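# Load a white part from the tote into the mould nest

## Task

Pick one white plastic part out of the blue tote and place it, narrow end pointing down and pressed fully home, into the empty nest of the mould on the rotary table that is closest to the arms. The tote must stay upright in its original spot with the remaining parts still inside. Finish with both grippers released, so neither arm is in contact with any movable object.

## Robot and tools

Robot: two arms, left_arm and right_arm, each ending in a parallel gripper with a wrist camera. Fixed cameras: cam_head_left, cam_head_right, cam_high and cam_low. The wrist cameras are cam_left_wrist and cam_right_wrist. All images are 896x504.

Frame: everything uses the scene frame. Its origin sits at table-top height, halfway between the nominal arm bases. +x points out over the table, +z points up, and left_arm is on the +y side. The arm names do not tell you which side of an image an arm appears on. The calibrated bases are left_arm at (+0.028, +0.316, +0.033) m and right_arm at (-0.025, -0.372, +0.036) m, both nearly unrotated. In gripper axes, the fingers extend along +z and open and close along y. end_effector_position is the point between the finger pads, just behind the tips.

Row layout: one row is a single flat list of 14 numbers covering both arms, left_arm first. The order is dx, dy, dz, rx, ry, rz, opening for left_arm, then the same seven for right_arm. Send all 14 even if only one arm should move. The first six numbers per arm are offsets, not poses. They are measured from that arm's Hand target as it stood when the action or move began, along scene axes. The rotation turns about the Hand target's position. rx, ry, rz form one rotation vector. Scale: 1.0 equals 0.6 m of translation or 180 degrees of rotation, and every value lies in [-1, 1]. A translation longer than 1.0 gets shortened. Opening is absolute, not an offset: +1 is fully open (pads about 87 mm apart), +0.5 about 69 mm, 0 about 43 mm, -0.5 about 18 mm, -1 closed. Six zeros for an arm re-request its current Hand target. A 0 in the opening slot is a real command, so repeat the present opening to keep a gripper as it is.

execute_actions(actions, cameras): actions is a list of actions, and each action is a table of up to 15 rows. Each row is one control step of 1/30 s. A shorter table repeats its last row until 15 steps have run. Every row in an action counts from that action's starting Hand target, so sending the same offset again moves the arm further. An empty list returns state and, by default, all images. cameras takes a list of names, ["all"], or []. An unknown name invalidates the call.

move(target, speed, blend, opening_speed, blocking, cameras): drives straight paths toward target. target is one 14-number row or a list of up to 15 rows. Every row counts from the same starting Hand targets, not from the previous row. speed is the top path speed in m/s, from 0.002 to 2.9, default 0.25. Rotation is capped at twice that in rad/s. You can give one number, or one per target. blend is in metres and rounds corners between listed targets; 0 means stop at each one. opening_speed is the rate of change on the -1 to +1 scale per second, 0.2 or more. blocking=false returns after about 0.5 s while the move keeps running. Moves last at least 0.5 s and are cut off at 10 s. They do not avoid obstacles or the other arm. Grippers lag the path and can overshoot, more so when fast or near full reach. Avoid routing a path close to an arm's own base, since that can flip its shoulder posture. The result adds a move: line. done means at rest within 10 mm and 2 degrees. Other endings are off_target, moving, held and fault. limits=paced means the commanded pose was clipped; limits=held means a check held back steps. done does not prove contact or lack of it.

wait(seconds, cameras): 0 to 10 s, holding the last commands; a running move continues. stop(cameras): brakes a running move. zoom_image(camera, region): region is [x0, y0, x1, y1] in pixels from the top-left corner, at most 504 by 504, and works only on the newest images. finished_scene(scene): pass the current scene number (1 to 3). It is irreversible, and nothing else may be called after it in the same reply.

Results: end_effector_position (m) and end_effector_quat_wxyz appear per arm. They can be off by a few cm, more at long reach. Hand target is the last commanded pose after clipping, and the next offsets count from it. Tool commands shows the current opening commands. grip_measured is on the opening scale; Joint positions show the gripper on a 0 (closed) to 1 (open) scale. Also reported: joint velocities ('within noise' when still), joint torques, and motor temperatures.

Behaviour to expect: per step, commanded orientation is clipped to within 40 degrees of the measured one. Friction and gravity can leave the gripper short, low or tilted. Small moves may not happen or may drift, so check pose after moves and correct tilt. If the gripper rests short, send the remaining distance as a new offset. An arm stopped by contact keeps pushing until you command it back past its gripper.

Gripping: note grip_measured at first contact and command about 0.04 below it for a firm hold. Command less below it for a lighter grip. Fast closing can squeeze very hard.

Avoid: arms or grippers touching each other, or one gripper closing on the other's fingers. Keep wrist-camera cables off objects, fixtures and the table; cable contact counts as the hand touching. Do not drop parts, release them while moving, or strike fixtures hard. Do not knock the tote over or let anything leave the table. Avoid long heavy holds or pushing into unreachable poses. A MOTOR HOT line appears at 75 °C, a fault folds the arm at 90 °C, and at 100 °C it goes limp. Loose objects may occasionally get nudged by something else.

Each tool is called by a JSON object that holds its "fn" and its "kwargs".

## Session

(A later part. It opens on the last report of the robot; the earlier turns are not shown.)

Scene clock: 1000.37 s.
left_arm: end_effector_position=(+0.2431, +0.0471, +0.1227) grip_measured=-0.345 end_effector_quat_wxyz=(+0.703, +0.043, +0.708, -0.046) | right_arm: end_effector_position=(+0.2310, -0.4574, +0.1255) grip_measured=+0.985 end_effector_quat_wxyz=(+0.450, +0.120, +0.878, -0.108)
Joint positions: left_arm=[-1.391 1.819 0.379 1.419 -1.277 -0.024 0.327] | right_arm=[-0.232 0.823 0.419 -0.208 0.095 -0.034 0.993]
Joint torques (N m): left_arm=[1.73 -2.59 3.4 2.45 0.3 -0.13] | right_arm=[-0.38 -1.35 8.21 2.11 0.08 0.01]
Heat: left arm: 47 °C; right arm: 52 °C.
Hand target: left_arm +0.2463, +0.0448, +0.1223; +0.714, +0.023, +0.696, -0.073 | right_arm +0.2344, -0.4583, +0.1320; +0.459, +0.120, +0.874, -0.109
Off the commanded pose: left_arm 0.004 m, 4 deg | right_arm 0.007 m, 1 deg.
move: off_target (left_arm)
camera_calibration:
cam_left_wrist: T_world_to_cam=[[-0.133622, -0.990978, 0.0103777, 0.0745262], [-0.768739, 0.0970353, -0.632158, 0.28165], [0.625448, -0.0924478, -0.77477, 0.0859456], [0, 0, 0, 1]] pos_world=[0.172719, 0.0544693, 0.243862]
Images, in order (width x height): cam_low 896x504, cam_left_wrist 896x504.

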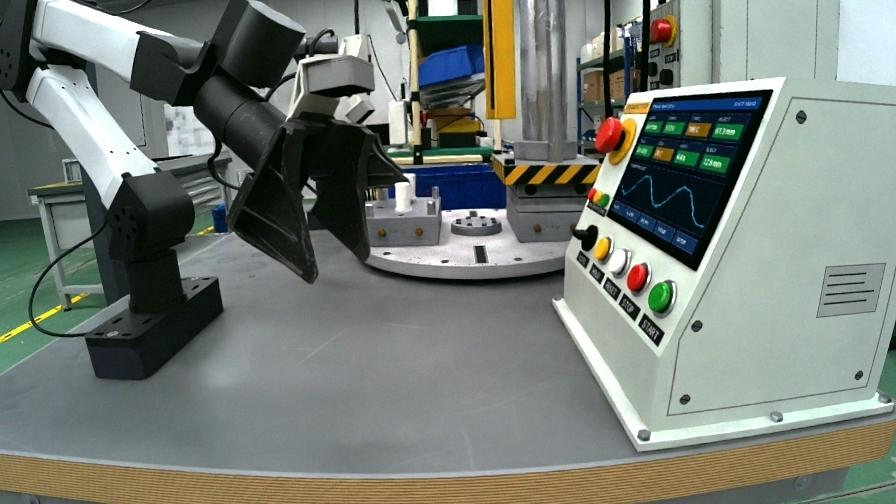

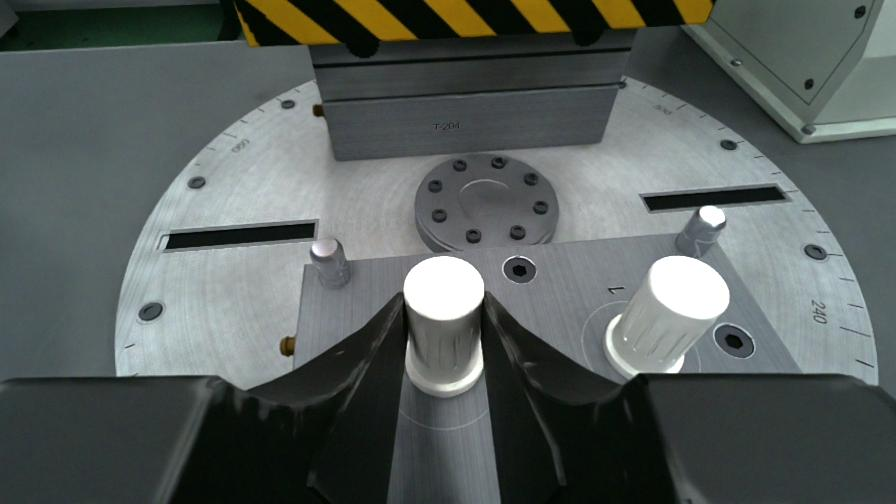

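{"fn": "move", "kwargs": {"target": [0, 0, -0.0117, 0, 0, 0, -0.45, 0, 0, 0, 0, 0, 0, 1], "speed": 0.025, "cameras": ["cam_left_wrist", "cam_low"]}}

{"fn": "zoom_image", "kwargs": {"camera": "cam_low", "region": [392, 165, 432, 215]}}

{"fn": "zoom_image", "kwargs": {"camera": "cam_left_wrist", "region": [385, 325, 505, 454]}}

Scene clock: 1052.93 s.
left_arm: end_effector_position=(+0.2423, +0.0471, +0.1180) grip_measured=-0.345 end_effector_quat_wxyz=(+0.702, +0.047, +0.709, -0.043) | right_arm: end_effector_position=(+0.2310, -0.4574, +0.1255) grip_measured=+0.985 end_effector_quat_wxyz=(+0.450, +0.120, +0.878, -0.108)
Joint positions: left_arm=[-1.394 1.836 0.379 1.42 -1.279 -0.031 0.327] | right_arm=[-0.232 0.823 0.419 -0.208 0.095 -0.034 0.993]
Joint torques (N m): left_arm=[2.02 -1.91 3.21 2.53 0.31 -0.25] | right_arm=[-0.27 -1.28 8.1 2.12 0.11 0.02]
Heat: left arm: 47 °C; right arm: 52 °C.
Hand target: left_arm +0.2462, +0.0448, +0.1154; +0.714, +0.023, +0.696, -0.073 | right_arm +0.2344, -0.4583, +0.1320; +0.459, +0.120, +0.874, -0.109
Off the commanded pose: left_arm 0.005 m, 5 deg | right_arm 0.007 m, 1 deg.
move: off_target (left_arm)
camera_calibration:
cam_left_wrist: T_world_to_cam=[[-0.13392, -0.990991, 0.00156443, 0.0755234], [-0.770892, 0.103184, -0.628553, 0.27783], [0.622728, -0.0853817, -0.777766, 0.0834788], [0, 0, 0, 1]] pos_world=[0.172306, 0.053303, 0.239439]
Images, in order (width x height): cam_low 896x504, cam_left_wrist 896x504.

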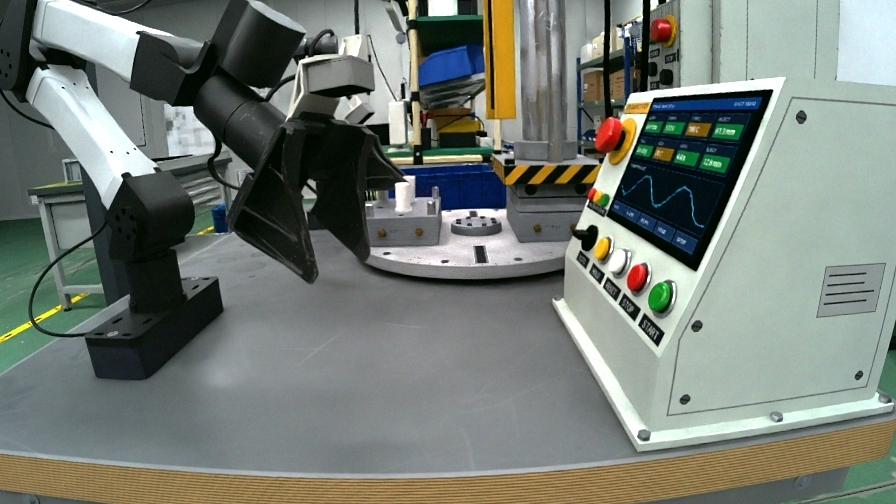

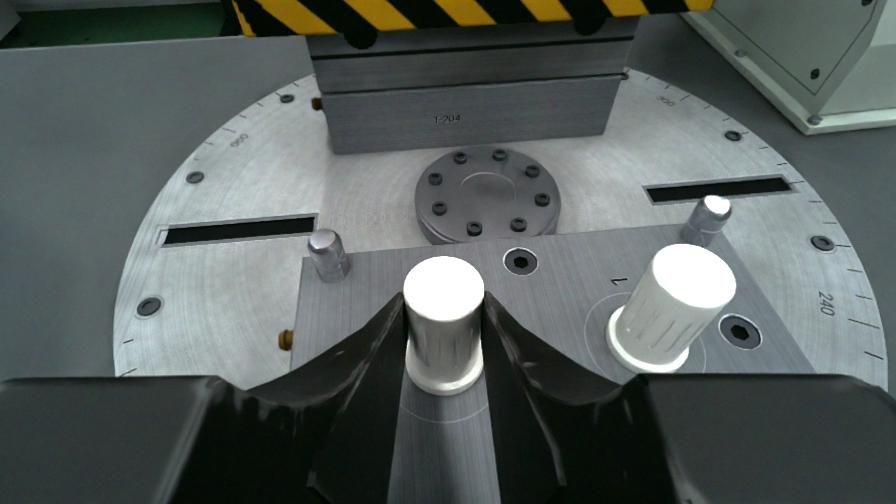

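Scaled by 10.080 from the camera's 896x504 image, which has a finer 1280x720 frame.

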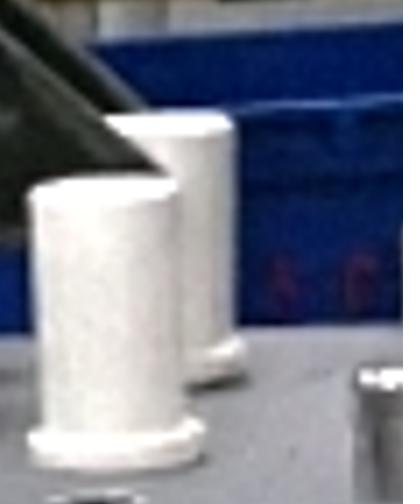

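Scaled by 3.907 from the camera's 896x504 image, which has a finer 1280x720 frame.

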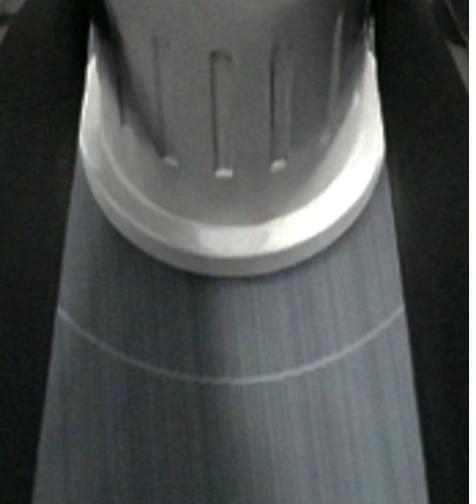

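{"fn": "move", "kwargs": {"target": [0, 0, -0.0083, 0, 0, 0, -0.45, 0, 0, 0, 0, 0, 0, 1], "speed": 0.02, "cameras": ["cam_left_wrist", "cam_low"]}}

{"fn": "zoom_image", "kwargs": {"camera": "cam_low", "region": [392, 165, 432, 215]}}

{"fn": "zoom_image", "kwargs": {"camera": "cam_left_wrist", "region": [385, 325, 505, 454]}}

Scene clock: 1063.40 s.
left_arm: end_effector_position=(+0.2421, +0.0474, +0.1161) grip_measured=-0.345 end_effector_quat_wxyz=(+0.701, +0.044, +0.710, -0.043) | right_arm: end_effector_position=(+0.2310, -0.4574, +0.1255) grip_measured=+0.985 end_effector_quat_wxyz=(+0.450, +0.120, +0.878, -0.108)
Joint positions: left_arm=[-1.395 1.843 0.379 1.42 -1.284 -0.042 0.327] | right_arm=[-0.232 0.823 0.419 -0.208 0.095 -0.034 0.993]
Joint torques (N m): left_arm=[2.1 -0.99 3.11 2.57 0.35 -0.28] | right_arm=[-0.38 -1.24 8.02 2.15 0.08 0]
Heat: left arm: 47 °C; right arm: 52 °C.
Hand target: left_arm +0.2463, +0.0448, +0.1103; +0.714, +0.023, +0.696, -0.073 | right_arm +0.2344, -0.4583, +0.1320; +0.459, +0.120, +0.874, -0.109
Off the commanded pose: left_arm 0.008 m, 5 deg | right_arm 0.007 m, 1 deg.
move: off_target (left_arm)
camera_calibration:
cam_left_wrist: T_world_to_cam=[[-0.129988, -0.991495, 0.00636441, 0.0743418], [-0.772731, 0.0972809, -0.627235, 0.27709], [0.621281, -0.0864507, -0.778804, 0.0826981], [0, 0, 0, 1]] pos_world=[0.172401, 0.0539033, 0.237733]
Images, in order (width x height): cam_low 896x504, cam_left_wrist 896x504.

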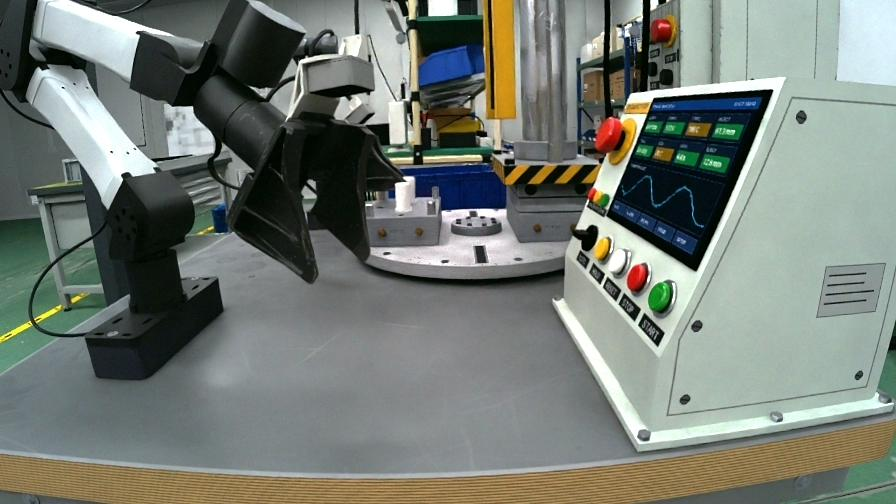

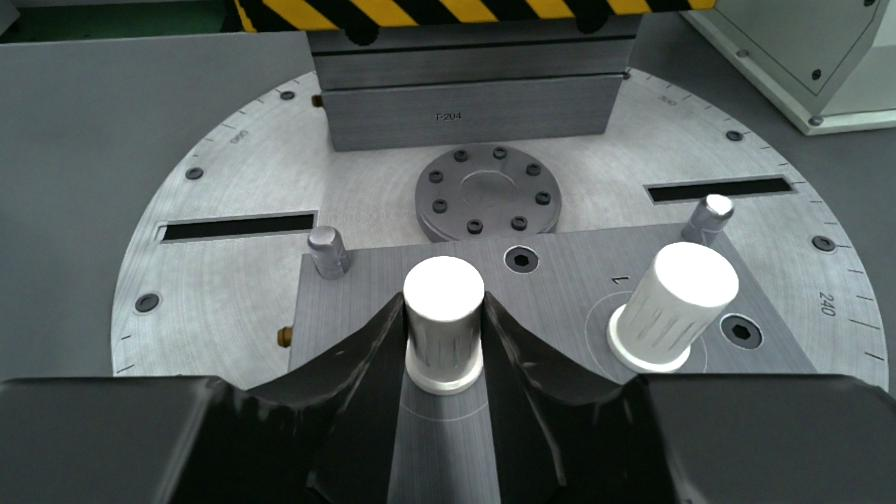

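Scaled by 10.080 from the camera's 896x504 image, which has a finer 1280x720 frame.

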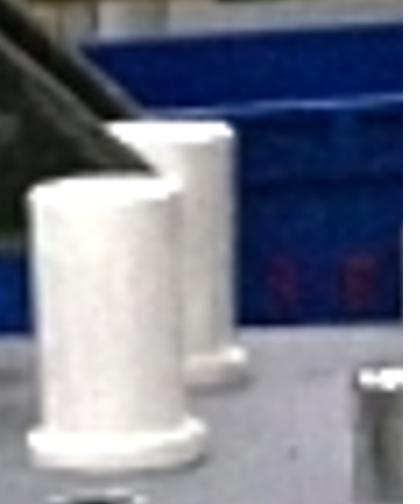

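Scaled by 3.907 from the camera's 896x504 image, which has a finer 1280x720 frame.

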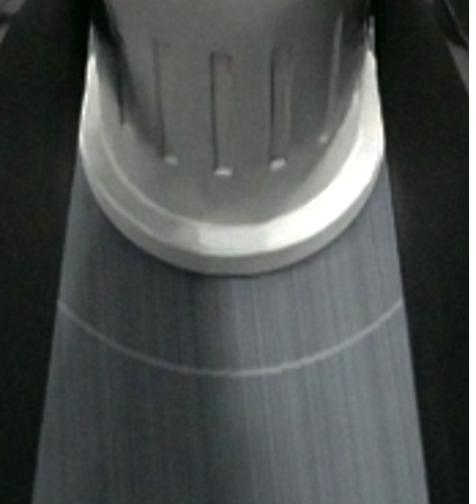

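{"fn": "move", "kwargs": {"target": [0, 0, -0.0083, 0, 0, 0, -0.45, 0, 0, 0, 0, 0, 0, 1], "speed": 0.02, "cameras": ["cam_left_wrist", "cam_low"]}}

{"fn": "zoom_image", "kwargs": {"camera": "cam_low", "region": [392, 165, 432, 215]}}

{"fn": "zoom_image", "kwargs": {"camera": "cam_left_wrist", "region": [385, 325, 505, 454]}}

Scene clock: 1078.13 s.
left_arm: end_effector_position=(+0.2420, +0.0475, +0.1159) grip_measured=-0.345 end_effector_quat_wxyz=(+0.702, +0.036, +0.710, -0.042) | right_arm: end_effector_position=(+0.2310, -0.4574, +0.1255) grip_measured=+0.985 end_effector_quat_wxyz=(+0.450, +0.120, +0.878, -0.108)
Joint positions: left_arm=[-1.397 1.849 0.386 1.42 -1.298 -0.05 0.327] | right_arm=[-0.232 0.823 0.419 -0.208 0.095 -0.034 0.993]
Joint torques (N m): left_arm=[2.28 -0.31 2.43 2.55 0.5 -0.36] | right_arm=[-0.36 -1.28 8.13 2.14 0.08 -0.01]
Motor temperatures (°C): left_arm=[29 32 38 48 27 29 31] | right_arm=[29 32 53 45 27 28 31]
Heat: left arm: 48 °C; right arm: 53 °C.
Hand target: left_arm +0.2463, +0.0449, +0.1053; +0.714, +0.023, +0.696, -0.073 | right_arm +0.2344, -0.4583, +0.1320; +0.459, +0.120, +0.874, -0.109
Off the commanded pose: left_arm 0.012 m, 4 deg | right_arm 0.007 m, 1 deg.
move: off_target (left_arm)
camera_calibration:
cam_left_wrist: T_world_to_cam=[[-0.117746, -0.992937, 0.0145483, 0.0705788], [-0.773977, 0.0825822, -0.627805, 0.277959], [0.622169, -0.0851814, -0.778235, 0.0821876], [0, 0, 0, 1]] pos_world=[0.17231, 0.0541267, 0.237438]
Images, in order (width x height): cam_low 896x504, cam_left_wrist 896x504.

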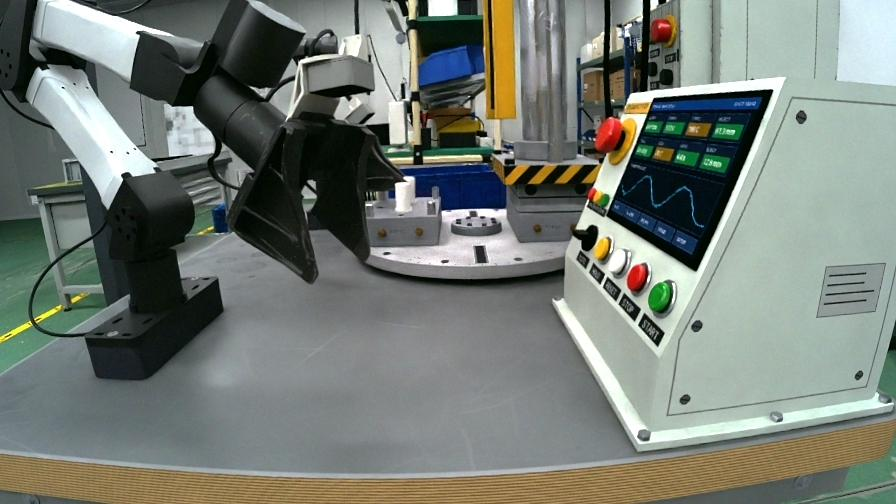

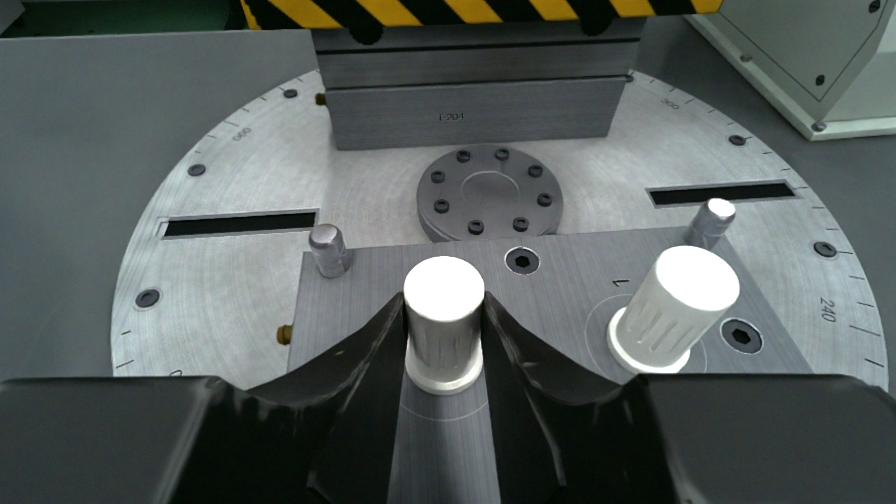

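Scaled by 10.080 from the camera's 896x504 image, which has a finer 1280x720 frame.

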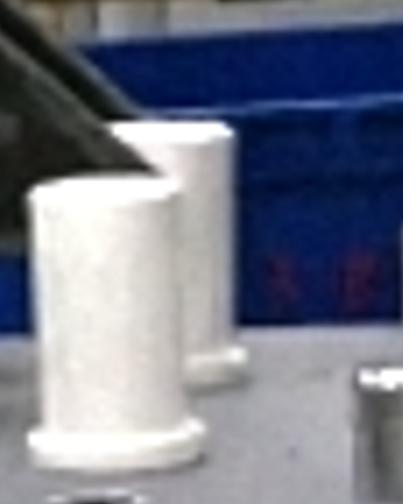

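Scaled by 3.907 from the camera's 896x504 image, which has a finer 1280x720 frame.

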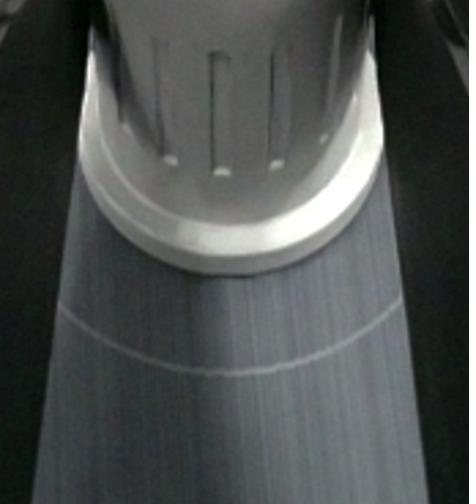

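{"fn": "move", "kwargs": {"target": [-0.0065, 0.0043, 0.0235, 0.0205, 0.0106, 0.0079, -0.45, 0, 0, 0, 0, 0, 0, 1], "speed": 0.03}}

Scene clock: 1094.90 s.
left_arm: end_effector_position=(+0.2418, +0.0480, +0.1166) grip_measured=-0.345 end_effector_quat_wxyz=(+0.701, +0.040, +0.711, -0.038) | right_arm: end_effector_position=(+0.2310, -0.4574, +0.1255) grip_measured=+0.985 end_effector_quat_wxyz=(+0.450, +0.120, +0.878, -0.108)
Joint positions: left_arm=[-1.398 1.838 0.386 1.4 -1.299 -0.049 0.327] | right_arm=[-0.232 0.823 0.419 -0.208 0.095 -0.034 0.993]
Joint torques (N m): left_arm=[0.84 -6.27 4.42 1.37 0.08 -0.02] | right_arm=[-0.24 -1.32 8.13 2.15 0.07 0.03]
Heat: left arm: 49 °C; right arm: 53 °C.
Hand target: left_arm +0.2423, +0.0474, +0.1195; +0.702, +0.036, +0.710, -0.042 | right_arm +0.2344, -0.4583, +0.1320; +0.459, +0.120, +0.874, -0.109
Off the commanded pose: left_arm 0.003 m, 1 deg | right_arm 0.007 m, 1 deg.
move: done

{"fn": "move", "kwargs": {"target": [0, 0, -0.0045, 0, 0, 0, -0.45, 0, 0, 0, 0, 0, 0, 1], "speed": 0.03, "cameras": ["cam_left_wrist", "cam_low"]}}

{"fn": "zoom_image", "kwargs": {"camera": "cam_low", "region": [392, 165, 432, 215]}}

Scene clock: 1100.43 s.
left_arm: end_effector_position=(+0.2418, +0.0480, +0.1166) grip_measured=-0.345 end_effector_quat_wxyz=(+0.701, +0.040, +0.711, -0.038) | right_arm: end_effector_position=(+0.2310, -0.4574, +0.1255) grip_measured=+0.985 end_effector_quat_wxyz=(+0.450, +0.120, +0.878, -0.108)
Joint positions: left_arm=[-1.398 1.838 0.386 1.4 -1.299 -0.049 0.327] | right_arm=[-0.232 0.823 0.419 -0.208 0.095 -0.034 0.993]
Joint torques (N m): left_arm=[0.9 -5.22 4.31 1.52 0.08 -0.04] | right_arm=[-0.35 -1.18 8.16 2.12 0.12 0.03]
Heat: left arm: 47 °C; right arm: 53 °C.
Hand target: left_arm +0.2423, +0.0474, +0.1168; +0.702, +0.036, +0.710, -0.042 | right_arm +0.2344, -0.4583, +0.1320; +0.459, +0.120, +0.874, -0.109
Off the commanded pose: left_arm 0.001 m, 1 deg | right_arm 0.007 m, 1 deg.
move: done
camera_calibration:
cam_left_wrist: T_world_to_cam=[[-0.118135, -0.992985, 0.00499278, 0.0723282], [-0.774745, 0.0890237, -0.625975, 0.277692], [0.621139, -0.0778177, -0.779827, 0.0830418], [0, 0, 0, 1]] pos_world=[0.172104, 0.0535618, 0.238225]
Images, in order (width x height): cam_low 896x504, cam_left_wrist 896x504.

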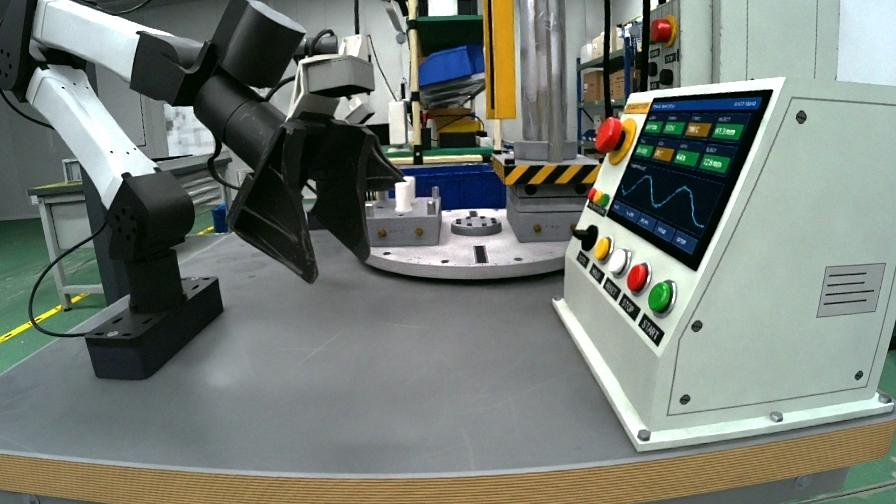

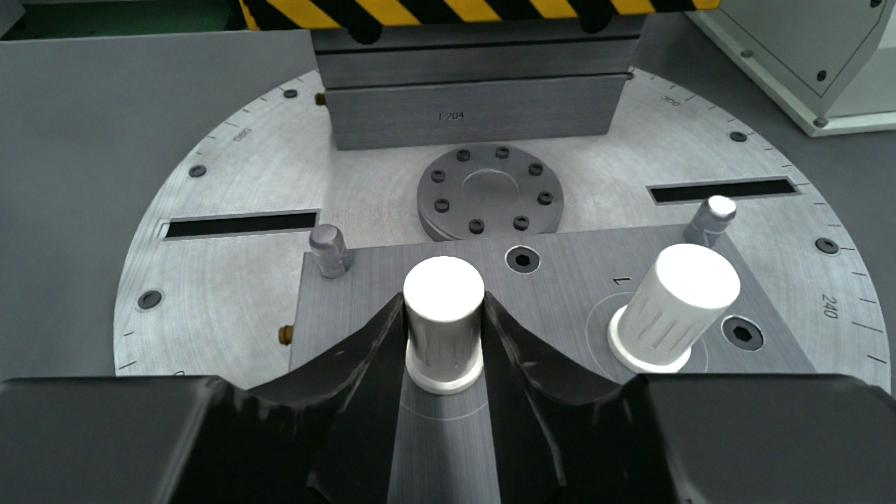

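Scaled by 10.080 from the camera's 896x504 image, which has a finer 1280x720 frame.

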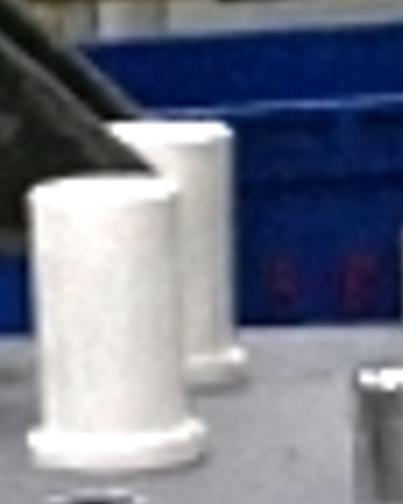

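{"fn": "move", "kwargs": {"target": [0, 0, 0, 0, 0, 0, -0.1, 0, 0, 0, 0, 0, 0, 1], "opening_speed": 0.25, "speed": 0.03, "cameras": ["cam_left_wrist", "cam_low"]}}

{"fn": "zoom_image", "kwargs": {"camera": "cam_low", "region": [392, 165, 432, 215]}}

{"fn": "zoom_image", "kwargs": {"camera": "cam_left_wrist", "region": [385, 225, 505, 454]}}

Scene clock: 1108.13 s.
left_arm: end_effector_position=(+0.2416, +0.0492, +0.1138) grip_measured=-0.100 end_effector_quat_wxyz=(+0.699, +0.048, +0.713, -0.030) | right_arm: end_effector_position=(+0.2310, -0.4574, +0.1255) grip_measured=+0.985 end_effector_quat_wxyz=(+0.450, +0.120, +0.878, -0.108)
Joint positions: left_arm=[-1.398 1.838 0.386 1.377 -1.299 -0.049 0.45] | right_arm=[-0.232 0.823 0.419 -0.208 0.095 -0.034 0.993]
Joint torques (N m): left_arm=[0.85 -5.42 4.34 1.71 0.07 -0.07] | right_arm=[-0.34 -1.31 8.13 2.11 0.1 0.04]
Heat: left arm: 46 °C; right arm: 53 °C.
Hand target: left_arm +0.2423, +0.0474, +0.1168; +0.702, +0.036, +0.710, -0.042 | right_arm +0.2344, -0.4583, +0.1320; +0.459, +0.120, +0.874, -0.109
Off the commanded pose: left_arm 0.004 m, 2 deg | right_arm 0.007 m, 1 deg.
move: done
camera_calibration:
cam_left_wrist: T_world_to_cam=[[-0.118184, -0.992841, -0.0173296, 0.0759373], [-0.777109, 0.10334, -0.620824, 0.274994], [0.61817, -0.0599043, -0.783759, 0.0813442], [0, 0, 0, 1]] pos_world=[0.17239, 0.0518486, 0.235793]
Images, in order (width x height): cam_low 896x504, cam_left_wrist 896x504.

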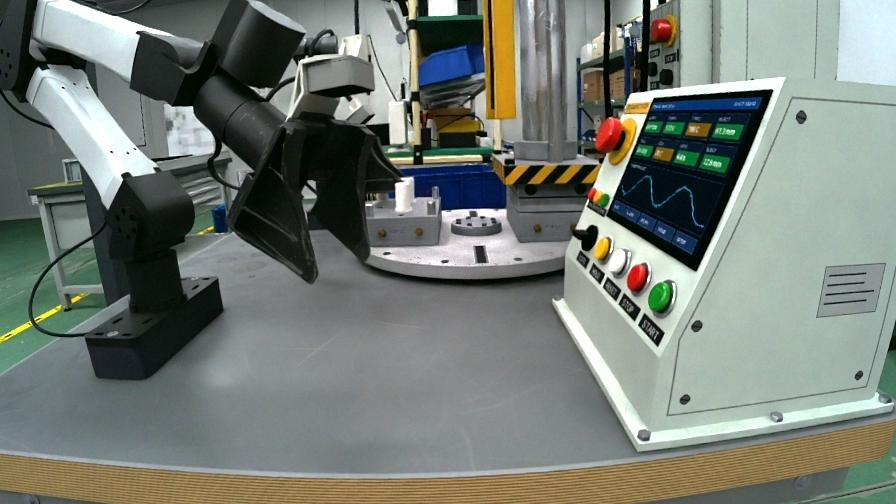

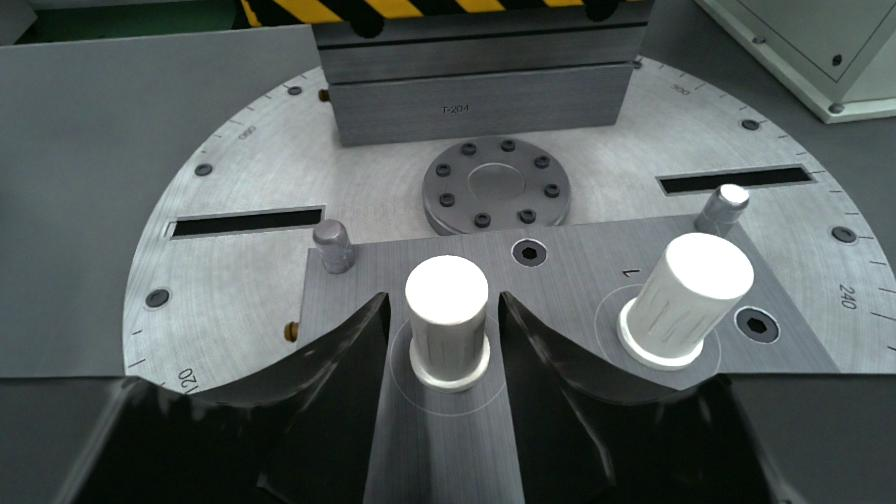

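Scaled by 10.080 from the camera's 896x504 image, which has a finer 1280x720 frame.

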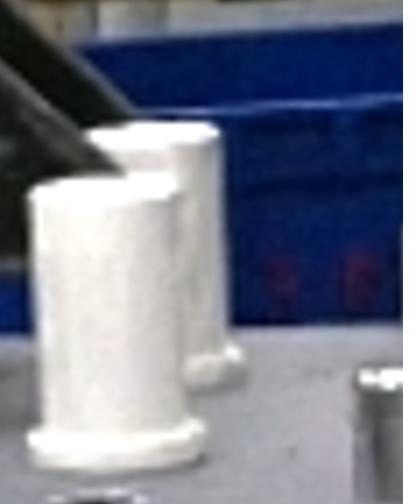

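Scaled by 2.201 from the camera's 896x504 image, which has a finer 1280x720 frame.

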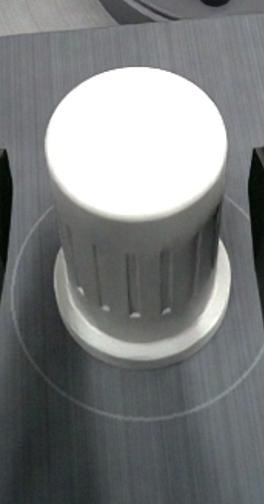

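{"fn": "move", "kwargs": {"target": [0, 0, 0.0133, 0, 0, 0, -0.1, 0, 0, 0, 0, 0, 0, 1], "speed": 0.03, "cameras": ["cam_left_wrist"]}}

Scene clock: 1129.30 s.
left_arm: end_effector_position=(+0.2414, +0.0504, +0.1142) grip_measured=-0.100 end_effector_quat_wxyz=(+0.698, +0.054, +0.714, -0.024) | right_arm: end_effector_position=(+0.2310, -0.4574, +0.1255) grip_measured=+0.985 end_effector_quat_wxyz=(+0.450, +0.120, +0.878, -0.108)
Joint positions: left_arm=[-1.398 1.822 0.386 1.343 -1.299 -0.049 0.45] | right_arm=[-0.232 0.823 0.419 -0.208 0.095 -0.034 0.993]
Joint torques (N m): left_arm=[0.85 -7.47 4.77 1.61 0.06 -0.03] | right_arm=[-0.38 -1.31 8.14 2.14 0.1 0.03]
Heat: left arm: 46 °C; right arm: 53 °C.
Hand target: left_arm +0.2423, +0.0474, +0.1247; +0.702, +0.036, +0.710, -0.042 | right_arm +0.2344, -0.4583, +0.1320; +0.459, +0.120, +0.874, -0.109
Off the commanded pose: left_arm 0.011 m, 3 deg | right_arm 0.007 m, 1 deg.
move: off_target (left_arm)
camera_calibration:
cam_left_wrist: T_world_to_cam=[[-0.118283, -0.992389, -0.0342676, 0.0790438], [-0.778829, 0.114126, -0.616767, 0.274446], [0.615983, -0.0462642, -0.7864, 0.0820093], [0, 0, 0, 1]] pos_world=[0.172579, 0.0509149, 0.23647]
Images, in order (width x height): cam_left_wrist 896x504.

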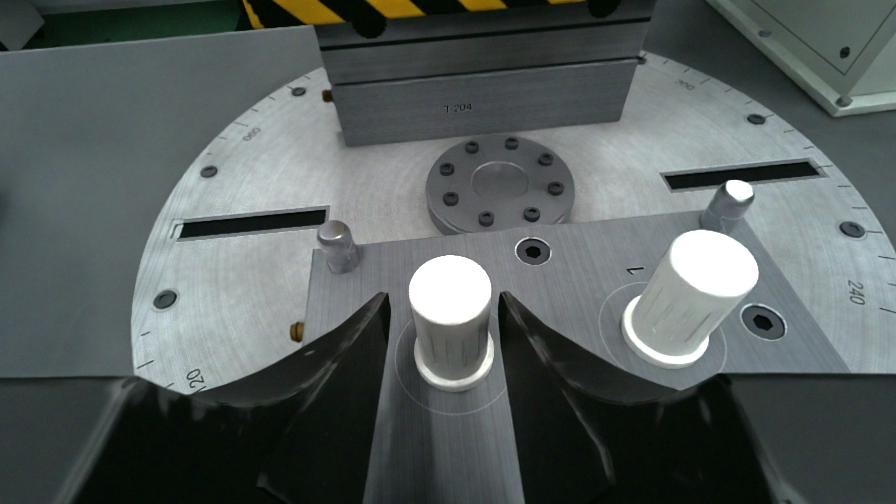

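{"fn": "move", "kwargs": {"target": [0, 0, 0.005, 0, 0, 0, 0.15, 0, 0, 0, 0, 0, 0, 1], "opening_speed": 0.3, "speed": 0.03, "cameras": ["cam_left_wrist"]}}

Scene clock: 1137.17 s.
left_arm: end_effector_position=(+0.2413, +0.0507, +0.1171) grip_measured=+0.150 end_effector_quat_wxyz=(+0.698, +0.054, +0.714, -0.025) | right_arm: end_effector_position=(+0.2310, -0.4574, +0.1255) grip_measured=+0.985 end_effector_quat_wxyz=(+0.450, +0.120, +0.878, -0.108)
Joint positions: left_arm=[-1.398 1.805 0.386 1.327 -1.299 -0.049 0.575] | right_arm=[-0.232 0.823 0.419 -0.208 0.095 -0.034 0.993]
Joint torques (N m): left_arm=[0.9 -7.42 5.11 1.58 0.06 -0.03] | right_arm=[-0.32 -1.29 8.14 2.14 0.09 0.03]
Heat: left arm: 45 °C; right arm: 53 °C.
Hand target: left_arm +0.2423, +0.0474, +0.1277; +0.702, +0.036, +0.710, -0.042 | right_arm +0.2344, -0.4583, +0.1320; +0.459, +0.120, +0.874, -0.109
Off the commanded pose: left_arm 0.011 m, 3 deg | right_arm 0.007 m, 1 deg.
move: off_target (left_arm)
camera_calibration:
cam_left_wrist: T_world_to_cam=[[-0.118268, -0.992428, -0.0331622, 0.079355], [-0.778671, 0.113415, -0.617097, 0.276128], [0.616185, -0.0471606, -0.786188, 0.0842571], [0, 0, 0, 1]] pos_world=[0.17248, 0.0514105, 0.239272]
Images, in order (width x height): cam_left_wrist 896x504.

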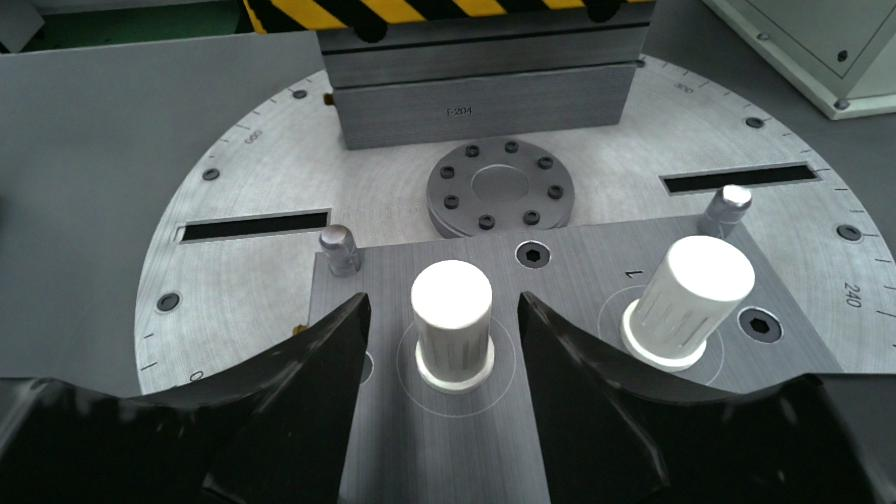

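{"fn": "move", "kwargs": {"target": [[0, -0.004, 0.09, 0, 0, 0, 0.15, 0, 0, 0, 0, 0, 0, 1], [-0.09, 0.01, 0.13, 0, 0, 0, 0.15, 0, 0, 0, 0, 0, 0, 1]], "speed": [0.07, 0.12], "cameras": ["cam_left_wrist", "cam_low", "cam_high", "cam_head_left"]}}

{"fn": "zoom_image", "kwargs": {"camera": "cam_low", "region": [350, 150, 450, 250]}}

{"fn": "zoom_image", "kwargs": {"camera": "cam_left_wrist", "region": [340, 225, 700, 504]}}

Scene clock: 1149.17 s.
left_arm: end_effector_position=(+0.1904, +0.0567, +0.1947) grip_measured=+0.150 end_effector_quat_wxyz=(+0.704, +0.056, +0.707, -0.026) | right_arm: end_effector_position=(+0.2310, -0.4574, +0.1255) grip_measured=+0.985 end_effector_quat_wxyz=(+0.450, +0.120, +0.878, -0.108)
Joint positions: left_arm=[-1.606 1.395 0.461 0.835 -1.503 -0.056 0.575] | right_arm=[-0.232 0.823 0.419 -0.208 0.095 -0.034 0.993]
Joint torques (N m): left_arm=[0.1 -5.52 9.2 1.2 -0.1 -0.13] | right_arm=[-0.32 -1.26 8.06 2.13 0.07 0.03]
Heat: left arm: 44 °C; right arm: 53 °C.
Hand target: left_arm +0.1883, +0.0533, +0.2058; +0.702, +0.036, +0.710, -0.042 | right_arm +0.2344, -0.4583, +0.1320; +0.459, +0.120, +0.874, -0.109
Off the commanded pose: left_arm 0.012 m, 3 deg | right_arm 0.007 m, 1 deg.
move: off_target (left_arm)
camera_calibration:
cam_left_wrist: T_world_to_cam=[[-0.122593, -0.991814, -0.0357087, 0.0831325], [-0.766807, 0.1175, -0.631031, 0.283999], [0.630062, -0.0499785, -0.774935, 0.172234], [0, 0, 0, 1]] pos_world=[0.119446, 0.0576899, 0.315651]
Images, in order (width x height): cam_head_left 896x504, cam_high 896x504, cam_low 896x504, cam_left_wrist 896x504.

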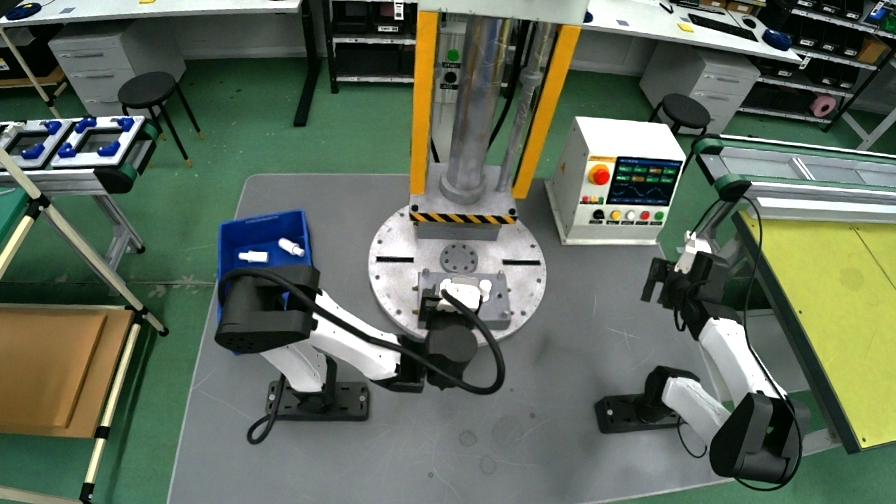

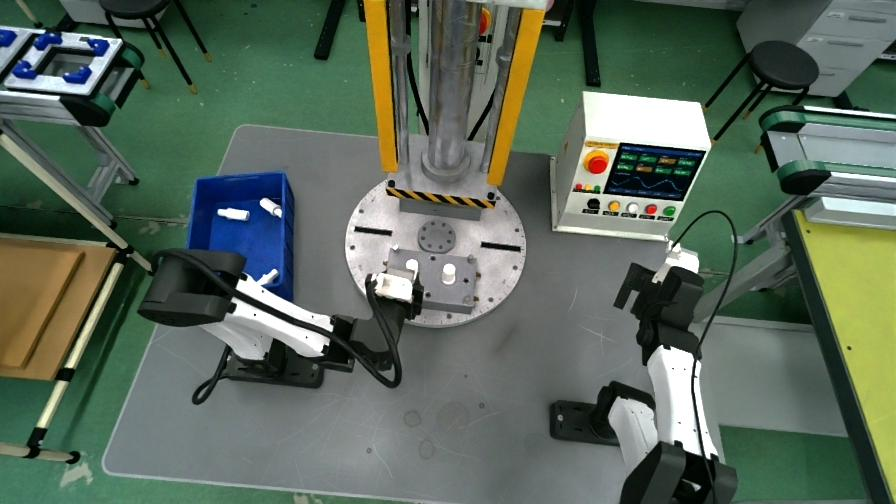

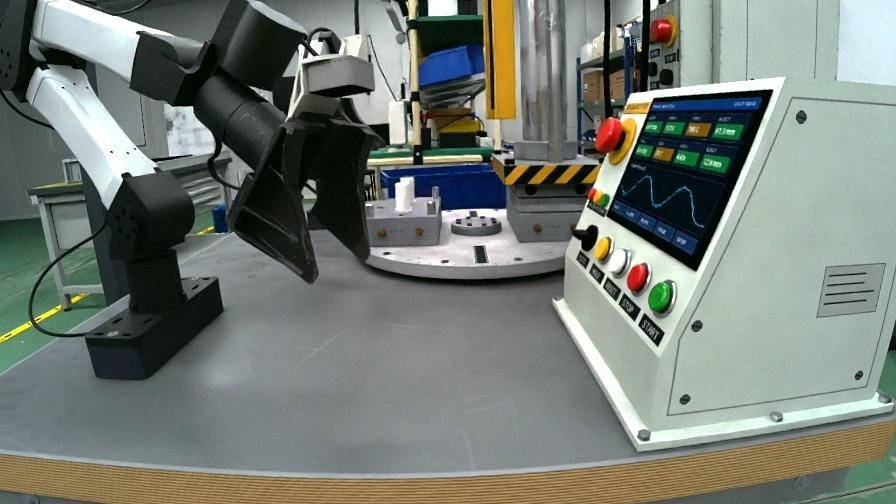

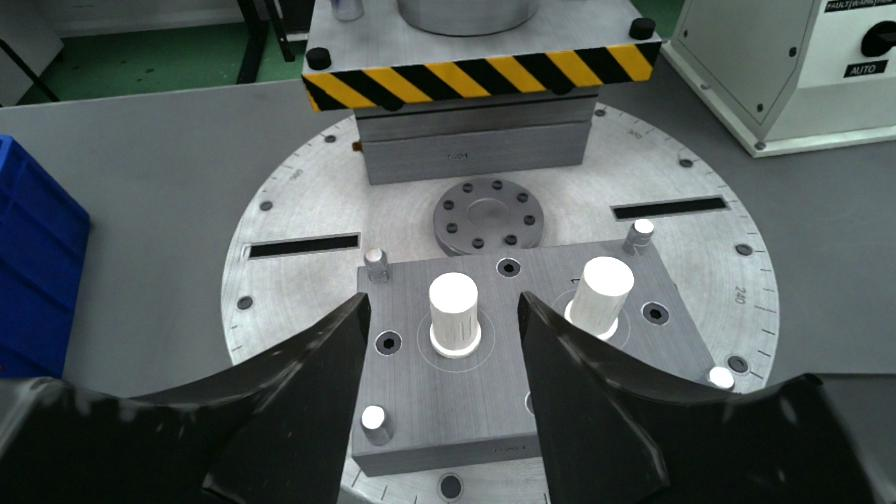

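Scaled by 5.040 from the camera's 896x504 image, which has a finer 1280x720 frame.

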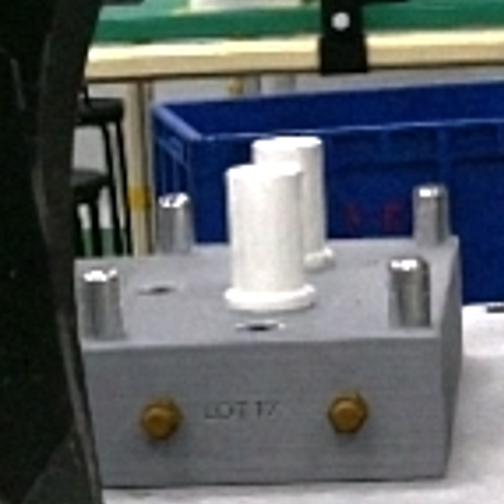

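Scaled by 1.400 from the camera's 896x504 image, which has a finer 1280x720 frame.

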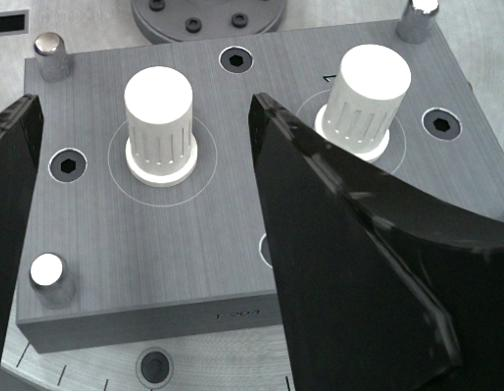

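{"fn": "zoom_image", "kwargs": {"camera": "cam_left_wrist", "region": [410, 250, 650, 385]}}

{"fn": "zoom_image", "kwargs": {"camera": "cam_low", "region": [388, 172, 428, 222]}}

Scaled by 2.100 from the camera's 896x504 image, which has a finer 1280x720 frame.

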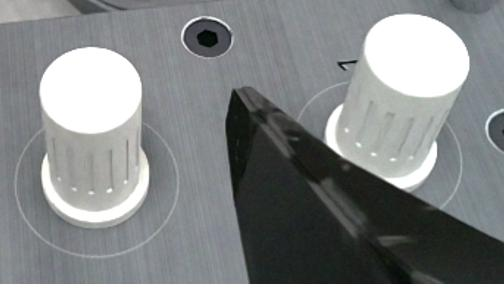

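Scaled by 10.080 from the camera's 896x504 image, which has a finer 1280x720 frame.

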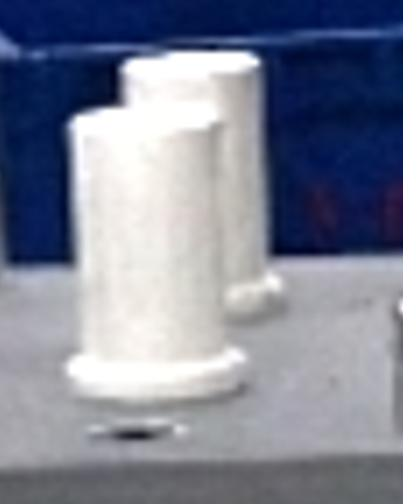

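{"fn": "finished_scene", "kwargs": {"scene": 2}}

The scene is finished: the task was done.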